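# Clear the wooden box and close its drawer

## Task

The wooden box's drawer will not slide fully shut. Work out what is blocking it, move every item sitting in the box into the drawer, and push the drawer completely closed.

## Robot and tools

Robot: two arms, left_arm and right_arm, each ending in a two-finger parallel gripper that opens to 85 mm. Nothing else in the scene is driven. Something may occasionally nudge a loose object.

Frame: all poses, velocities and targets use the scene frame. Its origin is at table-top height, halfway between the two arms' nominal bases; +x points out over the table, +z up, and left_arm sits on the +y side. Camera names do not follow image left/right. A BASES line, if present, gives the true base positions. Reported hand poses can be off by a few centimetres, more when reaching far.

Gripper axes: fingers point along the gripper's +z and close along its y. end_effector_position is the point between the pads when closed; fingertips reach about 19 mm past it when closed, 6 mm when fully open. A block sticks out about 10 cm from the last joint's axis toward the gripper's +x and turns with it.

A row is 20 numbers. The first 10 are left_arm: x, y, z (metres), qw, qx, qy, qz (quaternion, w first), then gripper position, force_limit, speed. The next 10 are the same for right_arm. Pose numbers are an absolute target, not an offset. The three gripper numbers lie in [-1, 1]. position: +1 fully open, about -0.8 where the pads touch, -1 keeps closing until blocked. force_limit sets motor push (harder toward +1); speed sets finger speed, roughly 20 mm/s at -1, 85 at 0, 150 at +1. Both start at +1. To grip, send -1 and confirm object_status 2. Finger changes under 0.01 are ignored; new force_limit or speed only apply with a changed position. To leave a gripper alone, resend its last three numbers (0 is a real command). An arm meant to stay put should get its whole pose from the last result before it stopped, repeated every call. To hold orientation, repeat the same quaternion in every row.

execute_actions(actions, cameras): actions is a list of actions; each action is a list of up to 15 rows, one per 1/30 s control step; fewer rows means the last row is held to 15 steps. An action is rejected for both arms if any target lies more than 0.6 m, along any of that gripper's axes, from where the gripper is when the action starts; the first action is checked against the last reported state. An empty list just returns the state. cameras: list of names, null/omitted/["all"] for all, [] for none.

move(target, speed, blend, stop_force, zero, blocking, cameras): target is one 20-number row or a list of up to 15 rows (give every row the same finger numbers); grippers travel straight lines to each absolute pose. speed: m/s per arm path, 0.002 to 3.6, default 0.25 (rotation capped at twice that in rad/s); one number or one per target. blend: metres of corner rounding per target, default 0. stop_force: newtons, 3 to 120, one value for both arms; an arm's path ends when push against its motion exceeds this above its last zero, or any reading hits 120 N. Do not rely on it while the gripper rotates, and omit it when backing away from a contact. zero (only with stop_force): true re-zeroes moving arms first. blocking=false returns after about 0.5 s while the move continues; not allowed with stop_force; a new move replaces a running one. Moves cap at 10 s, do not avoid obstacles or the other arm, lag and overshoot more when fast. The result ends with a move: line giving the ending (done, off_target, moving, held, fault) and limits (paced = pose clipped, held = steps withheld). Done does not prove nothing was touched or shifted.

wait(seconds 0 to 10): lets time pass while arms hold. stop(): brakes a running move; fingers keep going. zoom_image(camera, region [x0, y0, x1, y1] pixels, at most 504x504) magnifies the latest image of cam_high, cam_low, cam_left_wrist or cam_right_wrist (each 896x504). zero_wrist_force(arm: left_arm or right_arm) tares that wrist sensor and stop_force. finished_scene(scene) ends the scene irreversibly; call it only once the drawer is shut with everything inside and stays so unaided.

Reading results: each arm shows end_effector_position, end_effector_quat_wxyz, velocities (omitted when Joint velocities reads within noise), Joint positions and Joint torques (drive output including arm weight, noisy, offset), Wrist force and Wrist torque in the gripper's own axes (push from a surface reads as force into the arm) plus a line with the peak since last shown. Hand target is where the arm is actually being sent, often short of the command; send the rest next call. Tool commands lists current gripper commands. object_status: 0 moving, 1 blocked while opening, 2 blocked while closing (holding), 3 reached the requested opening or pads met. position_measured is in counts: 3 open, 78 about 60 mm, 130 about 40 mm, 180 about 20 mm, 230 pads together. Calls running actions also list some intermediate positions. Camera calibration (K, distortion, T_world_to_cam) is supplied and may be slightly off.

Control notes: commanded orientation is clipped to 32 degrees from the measured one each step. Joint targets move at most 3.14 rad/s. Avoid paths close to an arm's own base; circle around it.

Hazards: a torque fault (contact torque at a joint limit; wrist joints near 20 N m) or a force fault (about 150 N on the arm or its load) halts that arm for 10 s. Arms are stiff, so aiming even slightly beyond a firm surface can fault; press gently and slowly. Motors overheat from holding loads, long reach or pushing at an unreachable pose; MOTOR HOT appears at 70 C and at 85 C the arm locks for 30 to 60 s. Never let anything fall off or be left off the table. Avoid dropping parts, releasing moving parts, slamming the drawer, hard hits, squeezing hard on a part still resting on something, arm-on-arm contact, and closing one gripper on the other's fingers.

Each tool is called as name([rows], argument=value, ...), one row to a line, values as JSON.

## Session

execute_actions(actions=[])

Scene clock: 0.00 s.
left_arm: end_effector_position=(+0.3132, +0.2236, +0.1486) position_measured=3 object_status=3 end_effector_quat_wxyz=(-0.157, +0.295, +0.939, +0.077) | right_arm: end_effector_position=(+0.7144, -0.2762, +0.2068) position_measured=3 object_status=3 end_effector_quat_wxyz=(-0.408, +0.649, +0.470, +0.438)
Joint positions: left_arm=[-0.686 -1.525 2.052 -1.747 -1.546 -0.085] | right_arm=[3.39 -2.379 -1.597 0.185 2.655 2.674]
Joint velocities: within noise
Joint torques (N m): no reading
Wrist force (N): no reading
Wrist torque (N m): no reading
Wrist force, peak (N): no reading
Hand target: left_arm +0.3132, +0.2236, +0.1486; -0.157, +0.295, +0.939, +0.077 | right_arm +0.7144, -0.2762, +0.2068; -0.408, +0.649, +0.470, +0.438
Tool commands: left_gripper/position=+1.0 left_gripper/force_limit=+1.0 left_gripper/speed=+1.0 right_gripper/position=+1.0 right_gripper/force_limit=+1.0 right_gripper/speed=+1.0

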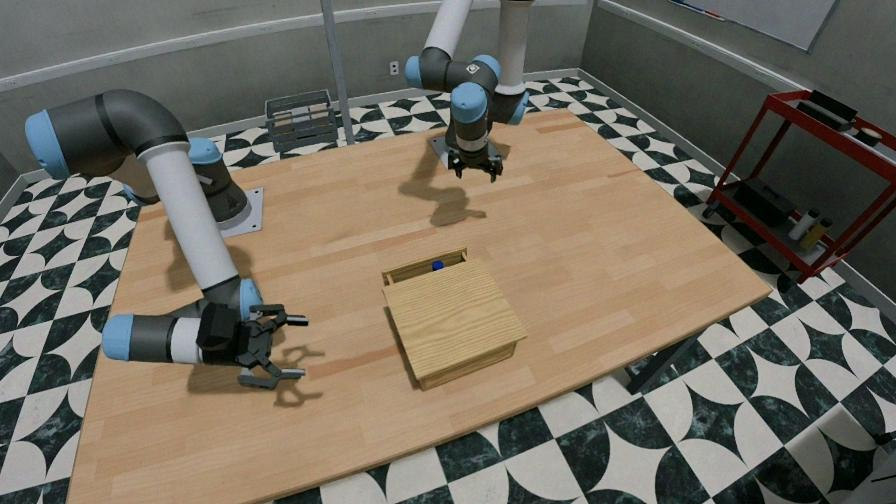

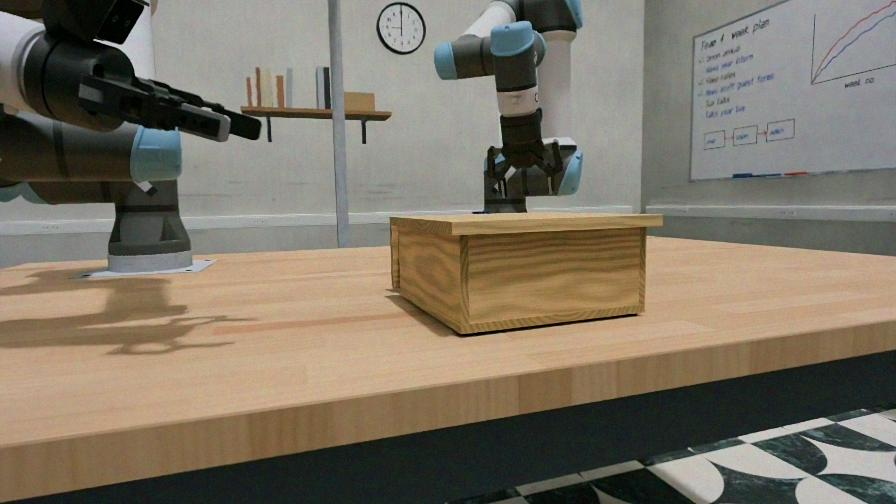

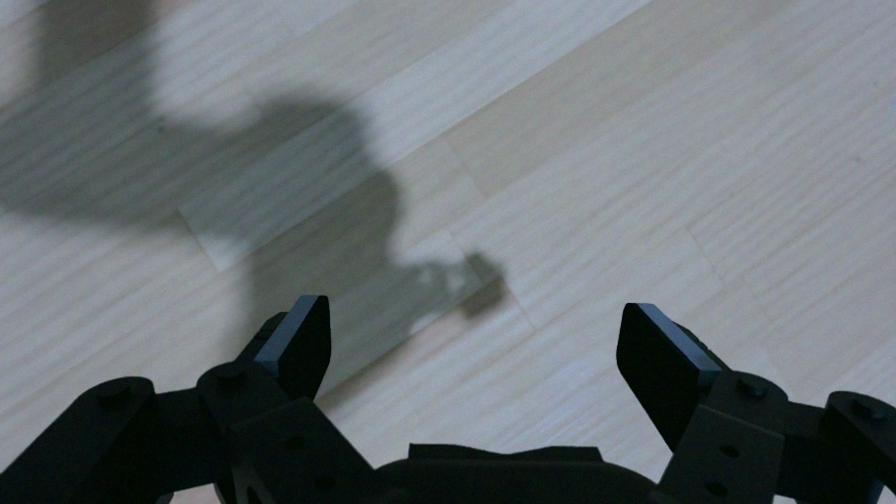

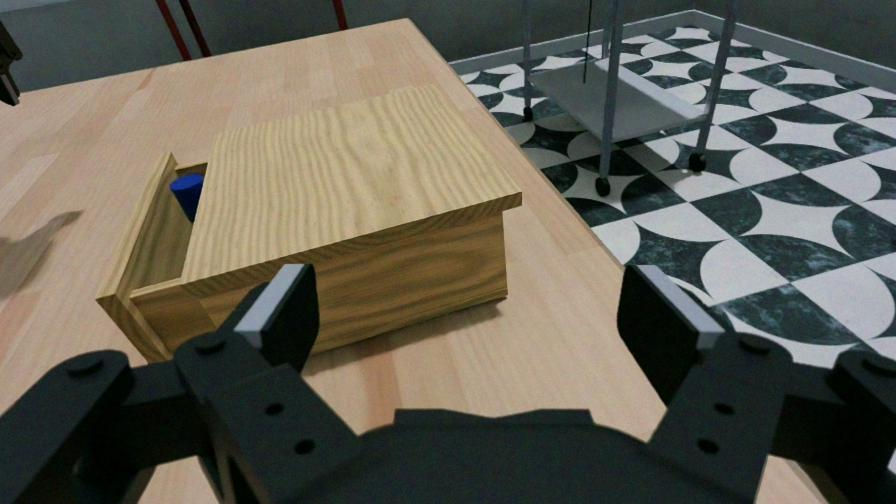

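zoom_image(camera="cam_high", region=[340, 220, 560, 400])

zoom_image(camera="cam_right_wrist", region=[80, 60, 540, 370])

zoom_image(camera="cam_low", region=[370, 200, 680, 350])

Scaled by 2.291 from the camera's 896x504 image, which has a finer 1280x720 frame.

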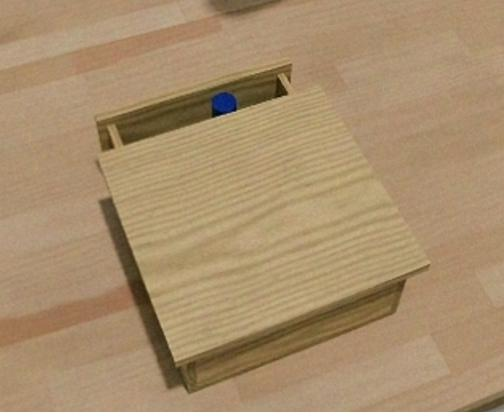

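Scaled by 1.096 from the camera's 896x504 image, which has a finer 1280x720 frame.

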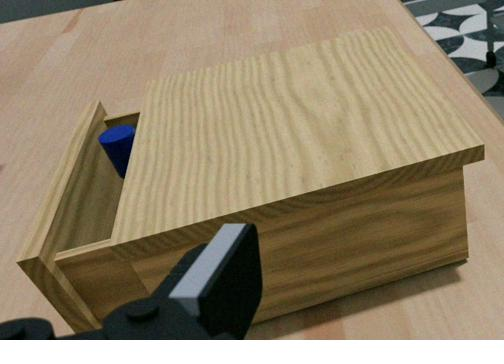

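Scaled by 1.626 from the camera's 896x504 image, which has a finer 1280x720 frame.

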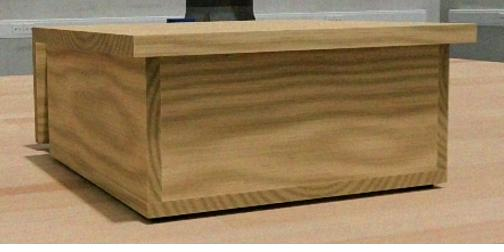

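move(target=[0.400,0.03,0.25,0,0.8435,0,0.537,1,1,1,0.7144,-0.2762,0.2068,-0.408,0.649,0.470,0.438,1,1,1], speed=0.35)

Scene clock: 54.90 s.
left_arm: end_effector_position=(+0.4000, +0.0300, +0.2500) position_measured=3 object_status=3 end_effector_quat_wxyz=(+0.000, +0.844, +0.000, +0.537) | right_arm: end_effector_position=(+0.7144, -0.2762, +0.2068) position_measured=3 object_status=3 end_effector_quat_wxyz=(-0.408, +0.649, +0.470, +0.438)
Joint positions: left_arm=[-1.304 -1.484 2.395 -2.991 -0.506 2.139] | right_arm=[3.39 -2.378 -1.597 0.182 2.655 2.672]
Joint velocities: within noise
Joint torques (N m): left_arm=[7.99 -2.27 -6.12 -5.9 -0.15 1.07] | right_arm=[7.84 71.37 8.38 0.32 -1.52 -2.02]
Wrist force (N): left_arm=[0.0 -2.0 -0.7] | right_arm=[-0.2 0.3 0.1]
Wrist torque (N m): left_arm=[-0.42 0.01 0.05] | right_arm=[0.04 0.04 0.00]
Wrist force, peak (N): left_arm=[1.4 1.9 1.0] | right_arm=[0.2 0.2 0.6]
Hand target: left_arm +0.4000, +0.0300, +0.2500; +0.000, +0.844, +0.000, +0.537 | right_arm +0.7144, -0.2762, +0.2068; -0.408, +0.649, +0.470, +0.438
Off the commanded pose: left_arm 0.000 m, 0 deg | right_arm 0.000 m, 0 deg.
move: done
camera_calibration:
cam_left_wrist: T_world_to_cam=[[0.000800016, -0.999747, 0.0224717, 0.0354593], [-0.684571, -0.0169282, -0.72875, 0.477013], [0.728946, -0.0148005, -0.684411, 0.00526957], [0, 0, 0, 1]] pos_world=[0.322679, 0.0436033, 0.350433]
cam_right_wrist: T_world_to_cam=[[0.967349, -0.229933, -0.106617, -0.7262], [-0.224618, -0.582906, -0.780876, 0.17257], [0.117402, 0.779328, -0.61552, 0.38916], [0, 0, 0, 1]] pos_world=[0.695563, -0.369669, 0.296866]

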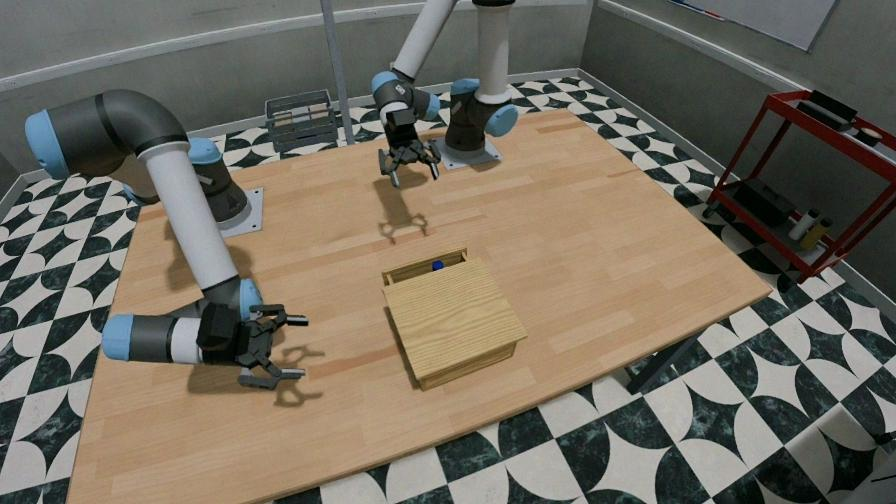

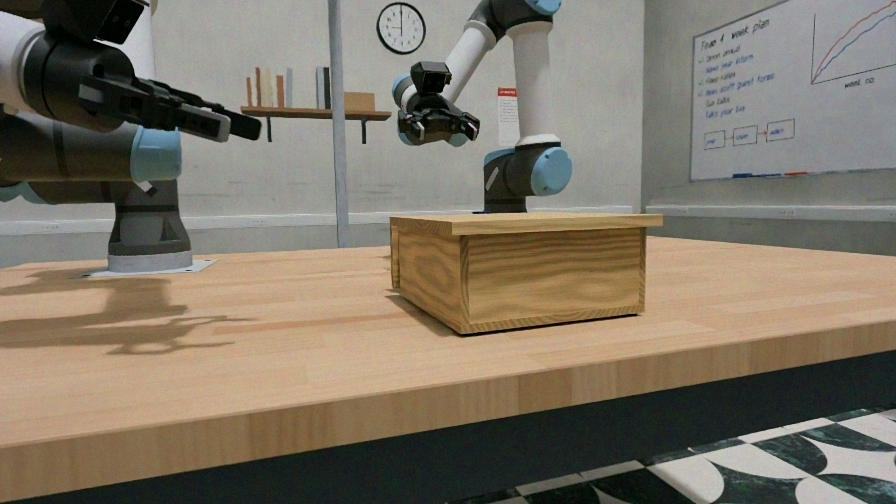

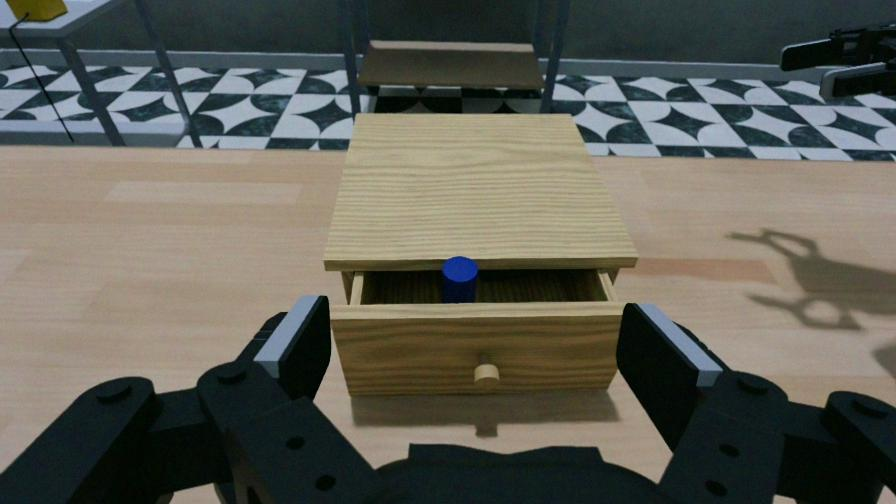

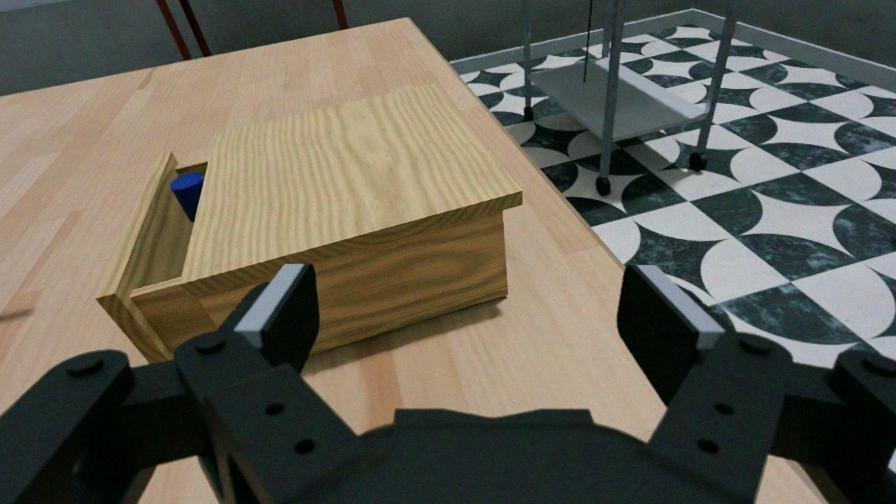

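zoom_image(camera="cam_left_wrist", region=[310, 230, 650, 410])

Scaled by 1.482 from the camera's 896x504 image, which has a finer 1280x720 frame.

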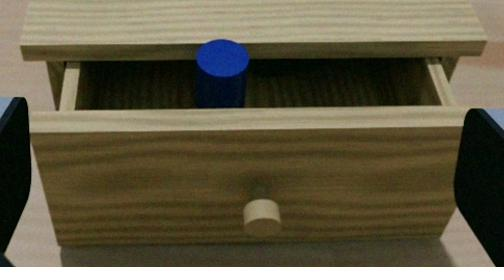

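move([
  [0.42,0.008,0.12,0,0.8435,0,0.537,0.0,-0.8,-0.5,0.7144,-0.2762,0.2068,-0.408,0.649,0.470,0.438,1,1,1],
  [0.450,0.008,0.056,0,0.8435,0,0.537,0.0,-0.8,-0.5,0.7144,-0.2762,0.2068,-0.408,0.649,0.470,0.438,1,1,1],
], speed=0.2)

Scene clock: 107.00 s.
left_arm: end_effector_position=(+0.4500, +0.0080, +0.0560) position_measured=129 object_status=3 end_effector_quat_wxyz=(+0.000, +0.844, +0.000, +0.537) | right_arm: end_effector_position=(+0.7144, -0.2762, +0.2068) position_measured=3 object_status=3 end_effector_quat_wxyz=(-0.408, +0.649, +0.470, +0.438)
Joint positions: left_arm=[-1.2 -0.777 2.264 -3.715 -0.564 2.31] | right_arm=[3.39 -2.378 -1.597 0.182 2.655 2.672]
Joint velocities: within noise
Joint torques (N m): left_arm=[7.33 -15.45 -10.84 -5.86 -0.45 1.24] | right_arm=[8.09 70.77 8.75 0.7 -1.41 -1.85]
Wrist force (N): left_arm=[-0.3 -2.0 -0.4] | right_arm=[-0.1 -0.1 0.3]
Wrist torque (N m): left_arm=[-0.42 0.03 0.05] | right_arm=[-0.03 0.01 0.00]
Wrist force, peak (N): left_arm=[0.9 -1.9 -1.2] | right_arm=[0.4 -0.1 0.4]
Hand target: left_arm +0.4500, +0.0080, +0.0560; +0.000, +0.844, +0.000, +0.537 | right_arm +0.7144, -0.2762, +0.2068; -0.408, +0.649, +0.470, +0.438
Off the commanded pose: left_arm 0.000 m, 0 deg | right_arm 0.000 m, 0 deg.
move: done
camera_calibration:
cam_left_wrist: T_world_to_cam=[[0.000727336, -0.999746, 0.0225404, 0.0178981], [-0.684572, -0.0169285, -0.728749, 0.369566], [0.728945, -0.0149005, -0.68441, -0.164207], [0, 0, 0, 1]] pos_world=[0.372679, 0.021703, 0.156533]
cam_right_wrist: T_world_to_cam=[[0.967346, -0.229952, -0.106603, -0.726209], [-0.224625, -0.582951, -0.78084, 0.172547], [0.117412, 0.779288, -0.615568, 0.389153], [0, 0, 0, 1]] pos_world=[0.695563, -0.369669, 0.296867]

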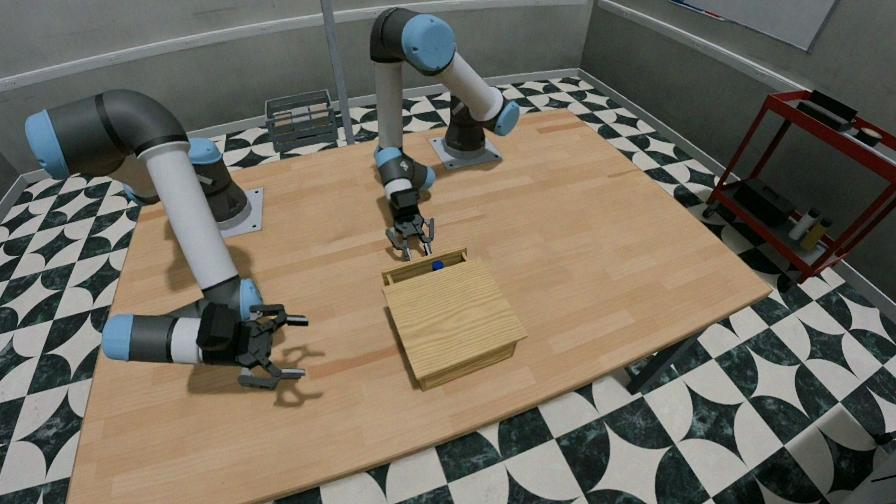

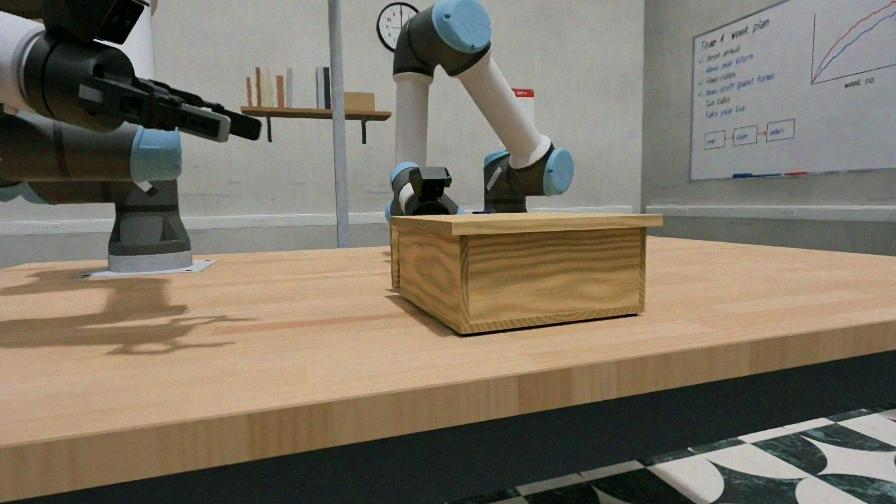

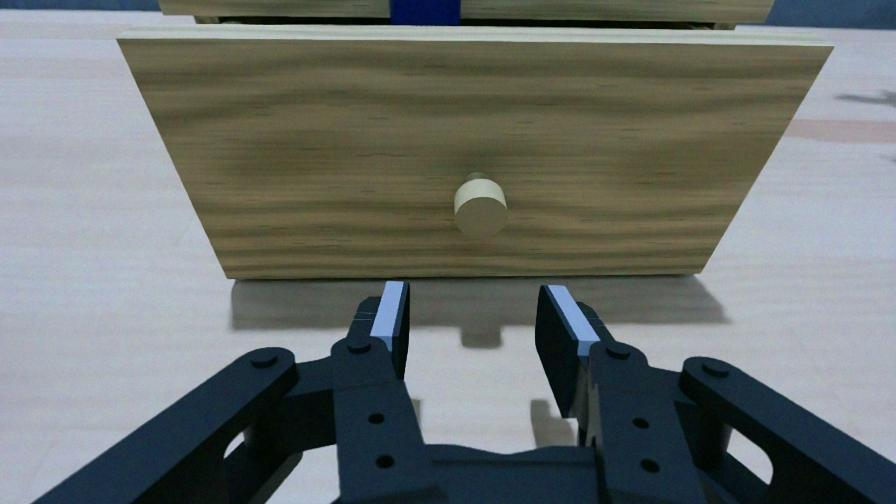

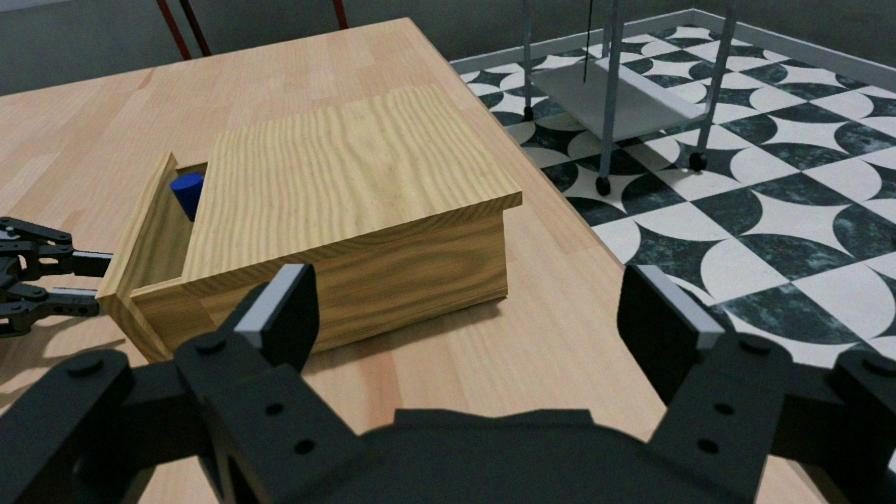

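move(target=[0.497,0.007,0.052,0,0.8435,0,0.537,0.0,-0.8,-0.5,0.7144,-0.2762,0.2068,-0.408,0.649,0.470,0.438,1,1,1], speed=0.04, stop_force=6, cameras=["cam_left_wrist","cam_right_wrist"])

zoom_image(camera="cam_right_wrist", region=[0, 130, 240, 370])

Scene clock: 124.43 s.
left_arm: end_effector_position=(+0.4970, +0.0070, +0.0520) position_measured=129 object_status=3 end_effector_quat_wxyz=(+0.000, +0.844, +0.000, +0.537) | right_arm: end_effector_position=(+0.7144, -0.2762, +0.2068) position_measured=3 object_status=3 end_effector_quat_wxyz=(-0.408, +0.649, +0.470, +0.438)
Joint positions: left_arm=[-1.101 -0.727 2.148 -3.759 -0.628 2.444] | right_arm=[3.39 -2.378 -1.597 0.182 2.655 2.672]
Joint velocities: within noise
Joint torques (N m): left_arm=[8.42 -16 -12.92 -5.57 -0.3 1.45] | right_arm=[7.74 69.89 8.93 1.01 -1.28 -1.91]
Wrist force (N): left_arm=[-0.5 -2.2 -1.8] | right_arm=[0.1 0.1 0.2]
Wrist torque (N m): left_arm=[-0.36 0.02 0.06] | right_arm=[0.01 -0.01 0.00]
Wrist force, peak (N): left_arm=[-0.2 -2.2 -2.2] | right_arm=[-0.1 0.4 0.4]
Hand target: left_arm +0.4970, +0.0070, +0.0520; +0.000, +0.844, +0.000, +0.537 | right_arm +0.7144, -0.2762, +0.2068; -0.408, +0.649, +0.470, +0.438
Off the commanded pose: left_arm 0.000 m, 0 deg | right_arm 0.000 m, 0 deg.
move: done
camera_calibration:
cam_left_wrist: T_world_to_cam=[[0.00058672, -0.999746, 0.0225367, 0.0170162], [-0.684523, -0.0168306, -0.728797, 0.398721], [0.728991, -0.0149993, -0.684359, -0.201314], [0, 0, 0, 1]] pos_world=[0.41968, 0.0207031, 0.152432]
cam_right_wrist: T_world_to_cam=[[0.967349, -0.229933, -0.106617, -0.7262], [-0.224618, -0.582906, -0.780876, 0.17257], [0.117402, 0.779328, -0.61552, 0.38916], [0, 0, 0, 1]] pos_world=[0.695563, -0.369669, 0.296866]
Images, in order (width x height): cam_left_wrist 896x504, cam_right_wrist 896x504.

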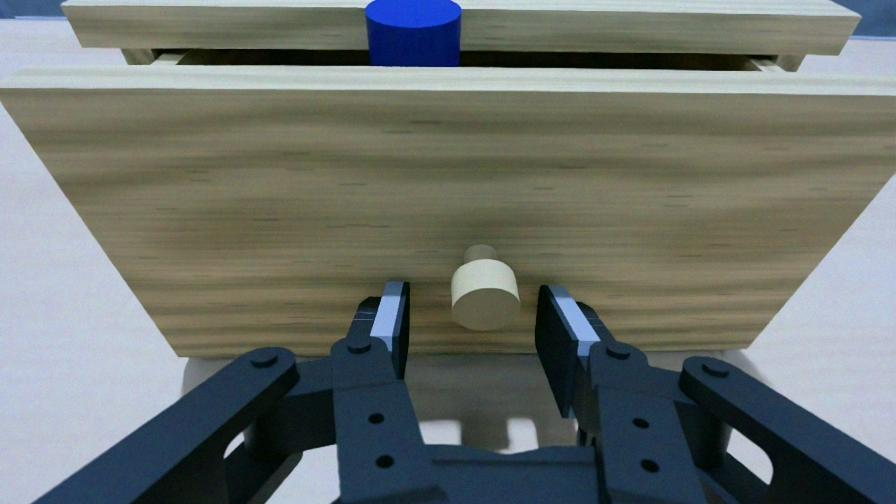

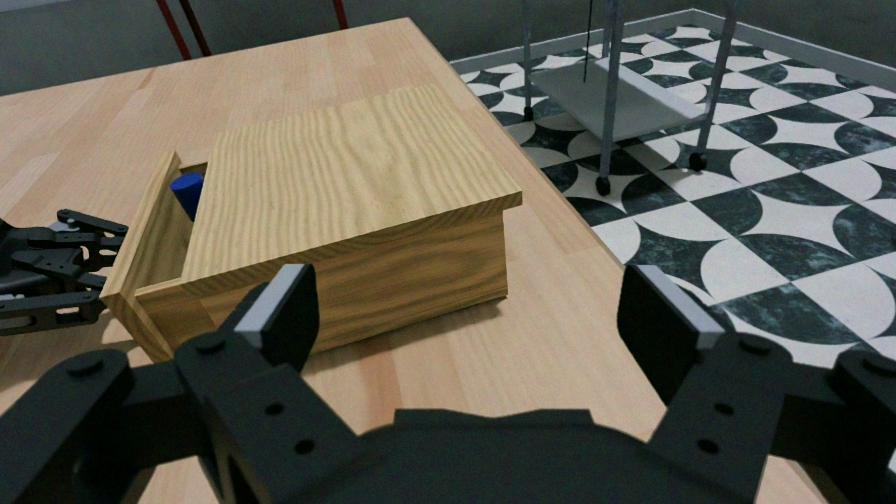

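Scaled by 2.100 from the camera's 896x504 image, which has a finer 1280x720 frame.

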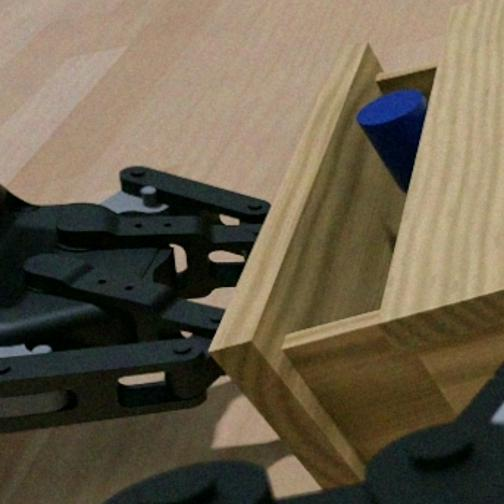

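move(target=[0.495,0.005,0.052,0,0.8435,0,0.537,0.0,-0.8,-1,0.7144,-0.2762,0.2068,-0.408,0.649,0.470,0.438,1,1,1], speed=0.04, cameras=[])

move(target=[0.495,0.005,0.052,0,0.8435,0,0.537,-1,-0.8,-1,0.7144,-0.2762,0.2068,-0.408,0.649,0.470,0.438,1,1,1], speed=0.04, cameras=["cam_left_wrist","cam_right_wrist"])

Scene clock: 135.20 s.
left_arm: end_effector_position=(+0.4951, +0.0051, +0.0520) position_measured=129 object_status=3 end_effector_quat_wxyz=(+0.000, +0.844, +0.000, +0.537) | right_arm: end_effector_position=(+0.7144, -0.2762, +0.2068) position_measured=3 object_status=3 end_effector_quat_wxyz=(-0.408, +0.649, +0.470, +0.438)
Joint positions: left_arm=[-1.106 -0.728 2.149 -3.753 -0.625 2.437] | right_arm=[3.39 -2.378 -1.597 0.182 2.655 2.672]
Joint velocities: within noise
Joint torques (N m): left_arm=[-4.68 -56.49 1.2 -0.66 3.28 -0.93] | right_arm=[7.02 69.5 10.03 1.51 -1.1 -1.86]
Wrist force (N): left_arm=[-0.8 -1.5 -0.6] | right_arm=[0.0 0.2 0.4]
Wrist torque (N m): left_arm=[-0.37 -0.01 0.06] | right_arm=[0.01 0.01 0.00]
Wrist force, peak (N): left_arm=[-0.5 -2.5 -1.9] | right_arm=[0.0 0.2 0.4]
Hand target: left_arm +0.4950, +0.0050, +0.0520; +0.000, +0.844, +0.000, +0.537 | right_arm +0.7144, -0.2762, +0.2068; -0.408, +0.649, +0.470, +0.438
Off the commanded pose: left_arm 0.000 m, 0 deg | right_arm 0.000 m, 0 deg.
move: done
No camera images: "cameras" was empty.

Scene clock: 136.80 s.
left_arm: end_effector_position=(+0.4950, +0.0050, +0.0520) position_measured=195 object_status=0 end_effector_quat_wxyz=(+0.000, +0.844, +0.000, +0.537) | right_arm: end_effector_position=(+0.7144, -0.2762, +0.2068) position_measured=3 object_status=3 end_effector_quat_wxyz=(-0.408, +0.649, +0.470, +0.438)
Joint positions: left_arm=[-1.107 -0.728 2.149 -3.753 -0.624 2.436] | right_arm=[3.39 -2.378 -1.597 0.182 2.655 2.672]
Joint velocities: within noise
Joint torques (N m): left_arm=[-6.09 -55.77 0.7 -1.14 3.02 -0.89] | right_arm=[7.26 69.18 9.79 1.56 -1.17 -1.85]
Wrist force (N): left_arm=[-2.3 -1.8 0.6] | right_arm=[0.2 0.2 0.2]
Wrist torque (N m): left_arm=[-0.42 -0.05 0.05] | right_arm=[0.02 -0.03 0.00]
Wrist force, peak (N): left_arm=[-2.6 -1.7 0.2] | right_arm=[0.3 -0.3 0.3]
Hand target: left_arm +0.4950, +0.0050, +0.0520; +0.000, +0.844, +0.000, +0.537 | right_arm +0.7144, -0.2762, +0.2068; -0.408, +0.649, +0.470, +0.438
Off the commanded pose: left_arm 0.000 m, 0 deg | right_arm 0.000 m, 0 deg.
move: done
camera_calibration:
cam_left_wrist: T_world_to_cam=[[0.00058672, -0.999746, 0.0225367, 0.0150179], [-0.684523, -0.0168306, -0.728797, 0.397319], [0.728991, -0.0149993, -0.684359, -0.199886], [0, 0, 0, 1]] pos_world=[0.41768, 0.0187031, 0.152432]
cam_right_wrist: T_world_to_cam=[[0.967349, -0.229933, -0.106617, -0.7262], [-0.224618, -0.582906, -0.780876, 0.17257], [0.117402, 0.779328, -0.61552, 0.38916], [0, 0, 0, 1]] pos_world=[0.695563, -0.369669, 0.296866]
Images, in order (width x height): cam_left_wrist 896x504, cam_right_wrist 896x504.

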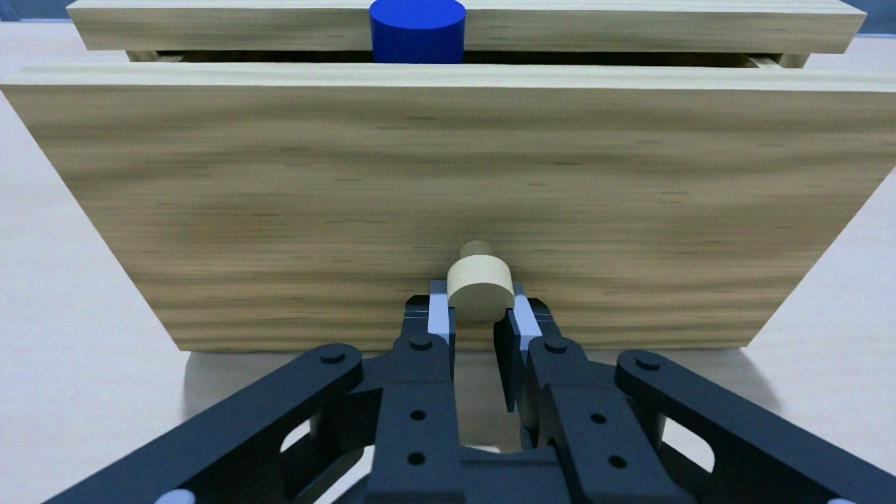

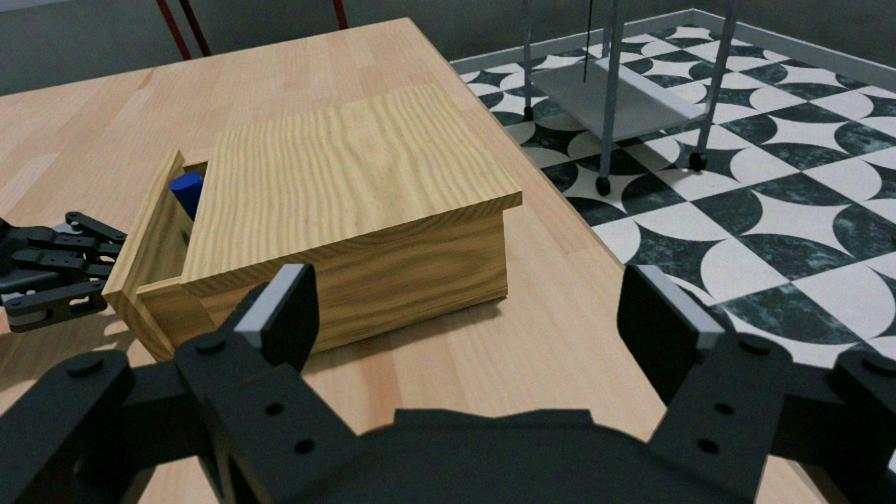

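move(target=[0.400,0.003,0.052,0,0.8435,0,0.537,-1,-0.8,-1,0.7144,-0.2762,0.2068,-0.408,0.649,0.470,0.438,1,1,1], speed=0.04)

Scene clock: 144.20 s.
left_arm: end_effector_position=(+0.4001, +0.0030, +0.0520) position_measured=195 object_status=2 end_effector_quat_wxyz=(+0.000, +0.844, +0.000, +0.537) | right_arm: end_effector_position=(+0.7144, -0.2762, +0.2068) position_measured=3 object_status=3 end_effector_quat_wxyz=(-0.408, +0.649, +0.470, +0.438)
Joint positions: left_arm=[-1.322 -0.817 2.366 -3.601 -0.498 2.107] | right_arm=[3.39 -2.378 -1.597 0.182 2.655 2.672]
Joint velocities: within noise
Joint torques (N m): left_arm=[-6.42 -51.05 3.27 -1.02 4.31 -1.37] | right_arm=[7.71 68.17 11.12 2.17 -1.05 -1.76]
Wrist force (N): left_arm=[-1.7 -1.2 0.6] | right_arm=[0.1 0.1 0.2]
Wrist torque (N m): left_arm=[-0.36 -0.08 0.03] | right_arm=[0.01 -0.02 0.00]
Wrist force, peak (N): left_arm=[-0.8 -0.9 3.7] | right_arm=[-0.1 0.2 0.5]
Hand target: left_arm +0.4000, +0.0030, +0.0520; +0.000, +0.844, +0.000, +0.537 | right_arm +0.7144, -0.2762, +0.2068; -0.408, +0.649, +0.470, +0.438
Off the commanded pose: left_arm 0.000 m, 0 deg | right_arm 0.000 m, 0 deg.
move: done
camera_calibration:
cam_left_wrist: T_world_to_cam=[[0.000585082, -0.999746, 0.0225387, 0.0130743], [-0.68447, -0.016832, -0.728847, 0.332315], [0.729041, -0.0150006, -0.684306, -0.130759], [0, 0, 0, 1]] pos_world=[0.32278, 0.016703, 0.152432]
cam_right_wrist: T_world_to_cam=[[0.967349, -0.229933, -0.106617, -0.7262], [-0.224618, -0.582906, -0.780876, 0.17257], [0.117402, 0.779328, -0.61552, 0.38916], [0, 0, 0, 1]] pos_world=[0.695563, -0.369669, 0.296866]

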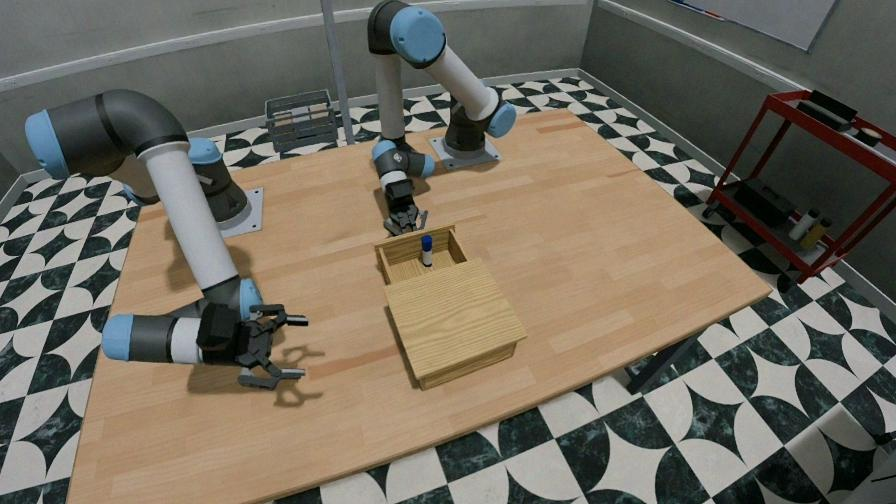

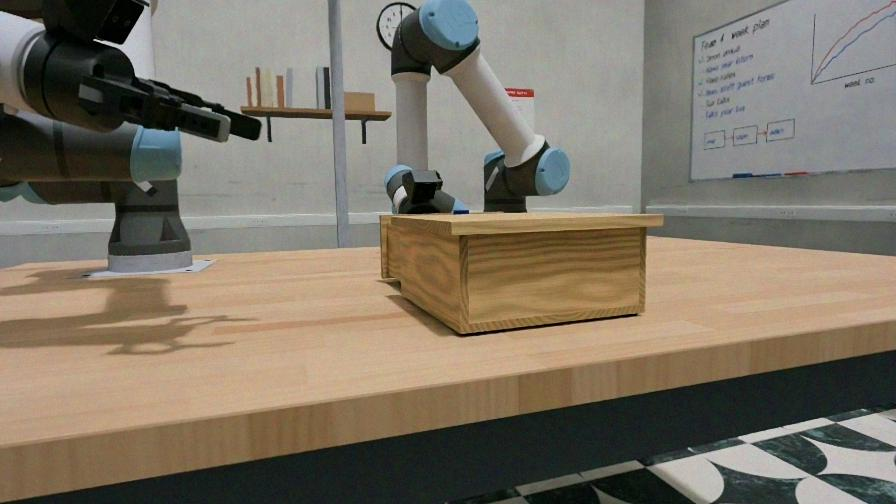

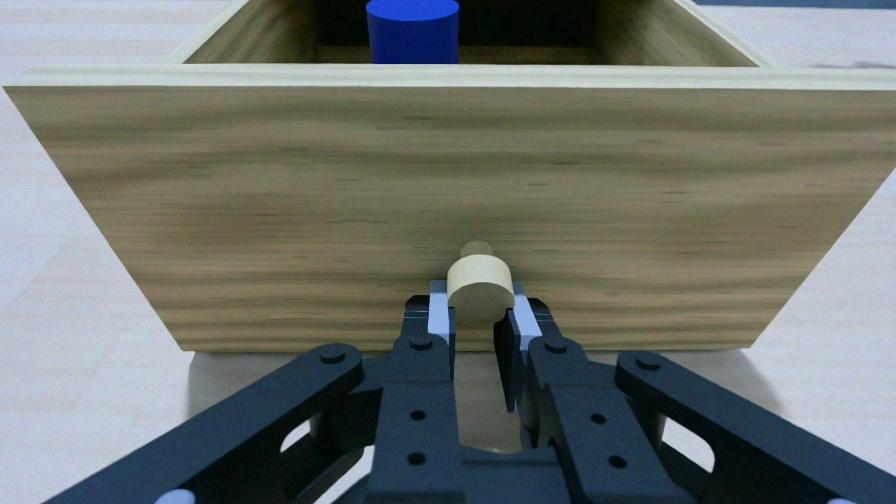

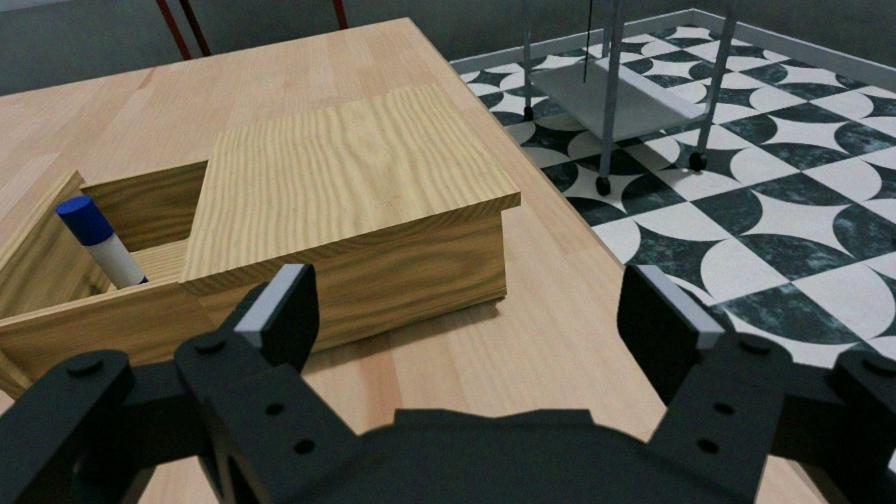

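move([
  [0.400,0.003,0.052,0,0.8435,0,0.537,0.2,-0.8,-0.8,0.7144,-0.2762,0.2068,-0.408,0.649,0.470,0.438,1,1,1],
  [0.35,0.003,0.06,0,0.8435,0,0.537,0.2,-0.8,-0.8,0.7144,-0.2762,0.2068,-0.408,0.649,0.470,0.438,1,1,1],
  [0.32,0.01,0.25,0,0.8435,0,0.537,0.2,-0.8,-0.8,0.7144,-0.2762,0.2068,-0.408,0.649,0.470,0.438,1,1,1],
], speed=[0.05,0.1,0.25])

zoom_image(camera="cam_left_wrist", region=[250, 100, 720, 450])

zoom_image(camera="cam_high", region=[340, 200, 560, 400])

Scene clock: 156.13 s.
left_arm: end_effector_position=(+0.3200, +0.0100, +0.2500) position_measured=104 object_status=3 end_effector_quat_wxyz=(+0.000, +0.844, +0.000, +0.537) | right_arm: end_effector_position=(+0.7144, -0.2762, +0.2068) position_measured=3 object_status=3 end_effector_quat_wxyz=(-0.408, +0.649, +0.470, +0.438)
Joint positions: left_arm=[-1.537 -1.678 2.428 -2.387 -0.438 1.644] | right_arm=[3.39 -2.378 -1.597 0.182 2.655 2.672]
Joint velocities: within noise
Joint torques (N m): left_arm=[-6.99 -28.74 -28.38 -0.57 0.25 -0.88] | right_arm=[7.29 67.58 12.01 2.68 -0.63 -1.62]
Wrist force (N): left_arm=[0.0 -1.6 -0.4] | right_arm=[-0.1 0.1 0.4]
Wrist torque (N m): left_arm=[-0.33 -0.02 0.06] | right_arm=[0.01 0.03 0.00]
Wrist force, peak (N): left_arm=[-1.1 -2.6 0.3] | right_arm=[0.2 -0.1 0.5]
Hand target: left_arm +0.3200, +0.0100, +0.2500; +0.000, +0.844, +0.000, +0.537 | right_arm +0.7144, -0.2762, +0.2068; -0.408, +0.649, +0.470, +0.438
Off the commanded pose: left_arm 0.000 m, 0 deg | right_arm 0.000 m, 0 deg.
move: done
camera_calibration:
cam_left_wrist: T_world_to_cam=[[0.000298405, -0.999743, 0.0226719, 0.015679], [-0.684473, -0.0167329, -0.728846, 0.421985], [0.729038, -0.0153008, -0.684302, 0.0631675], [0, 0, 0, 1]] pos_world=[0.242781, 0.0237025, 0.350432]
cam_right_wrist: T_world_to_cam=[[0.967346, -0.229952, -0.106603, -0.726209], [-0.224625, -0.582951, -0.78084, 0.172547], [0.117412, 0.779288, -0.615568, 0.389153], [0, 0, 0, 1]] pos_world=[0.695563, -0.369669, 0.296867]

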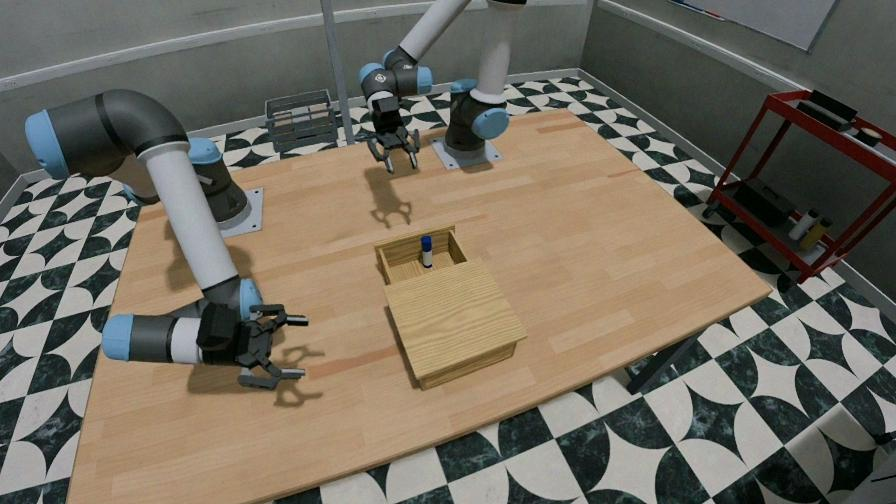

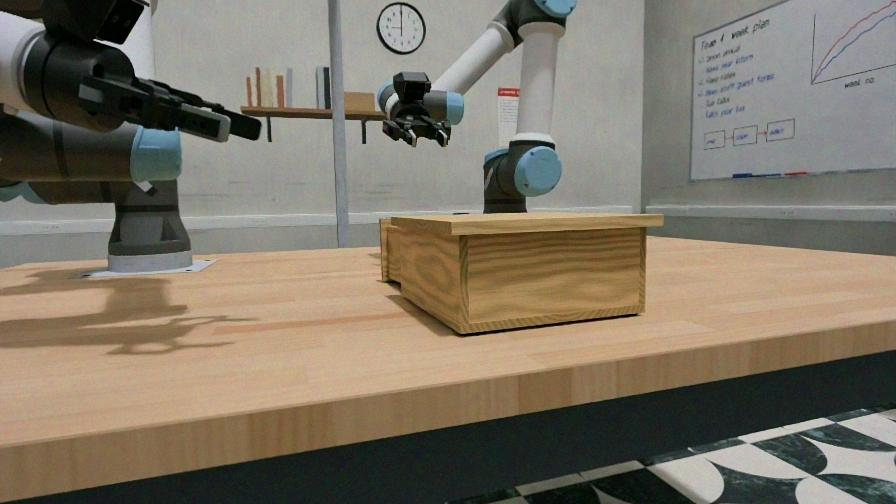

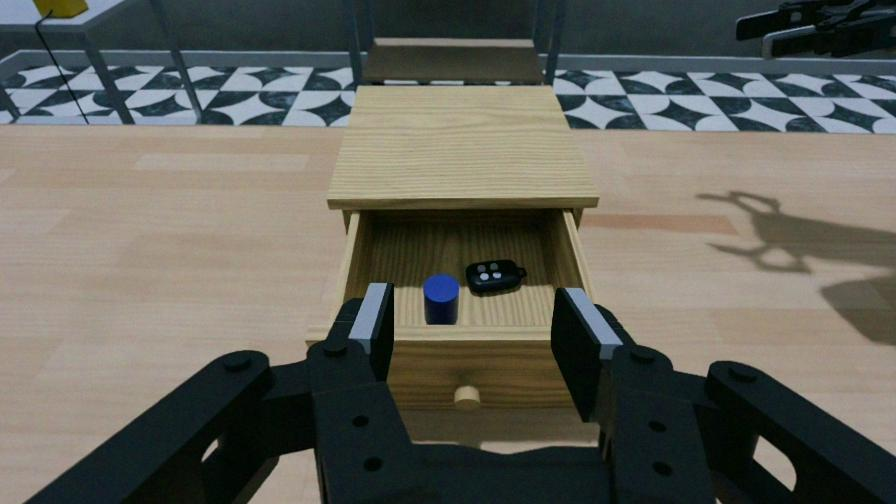

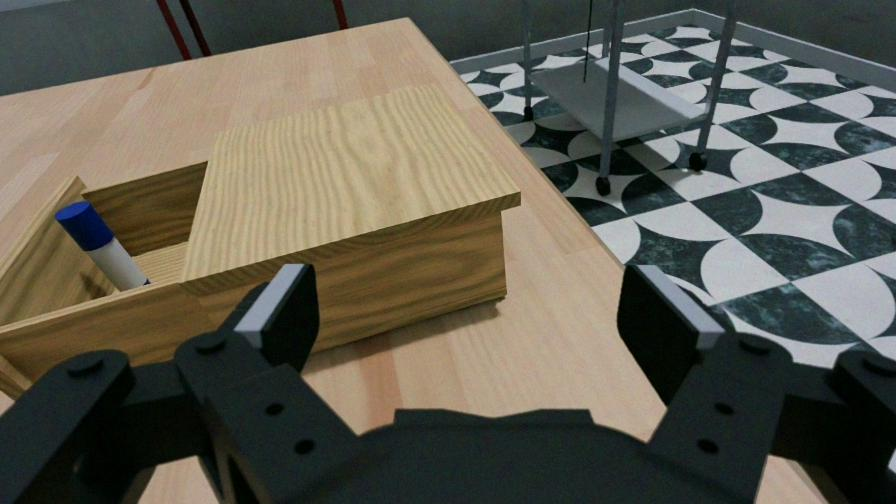

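Scaled by 1.072 from the camera's 896x504 image, which has a finer 1280x720 frame.

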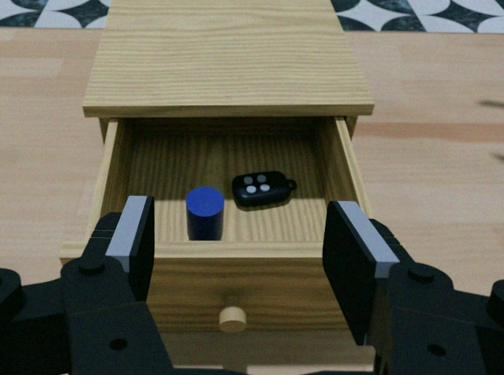

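Scaled by 2.291 from the camera's 896x504 image, which has a finer 1280x720 frame.

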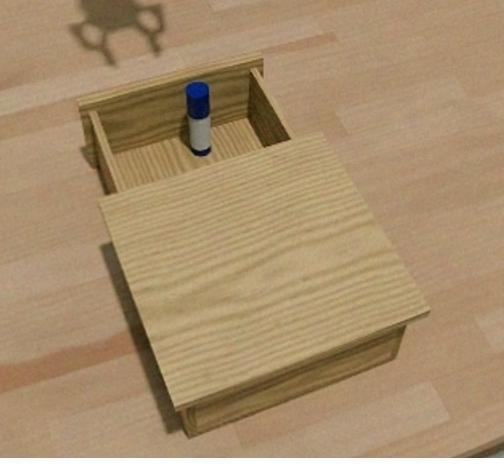

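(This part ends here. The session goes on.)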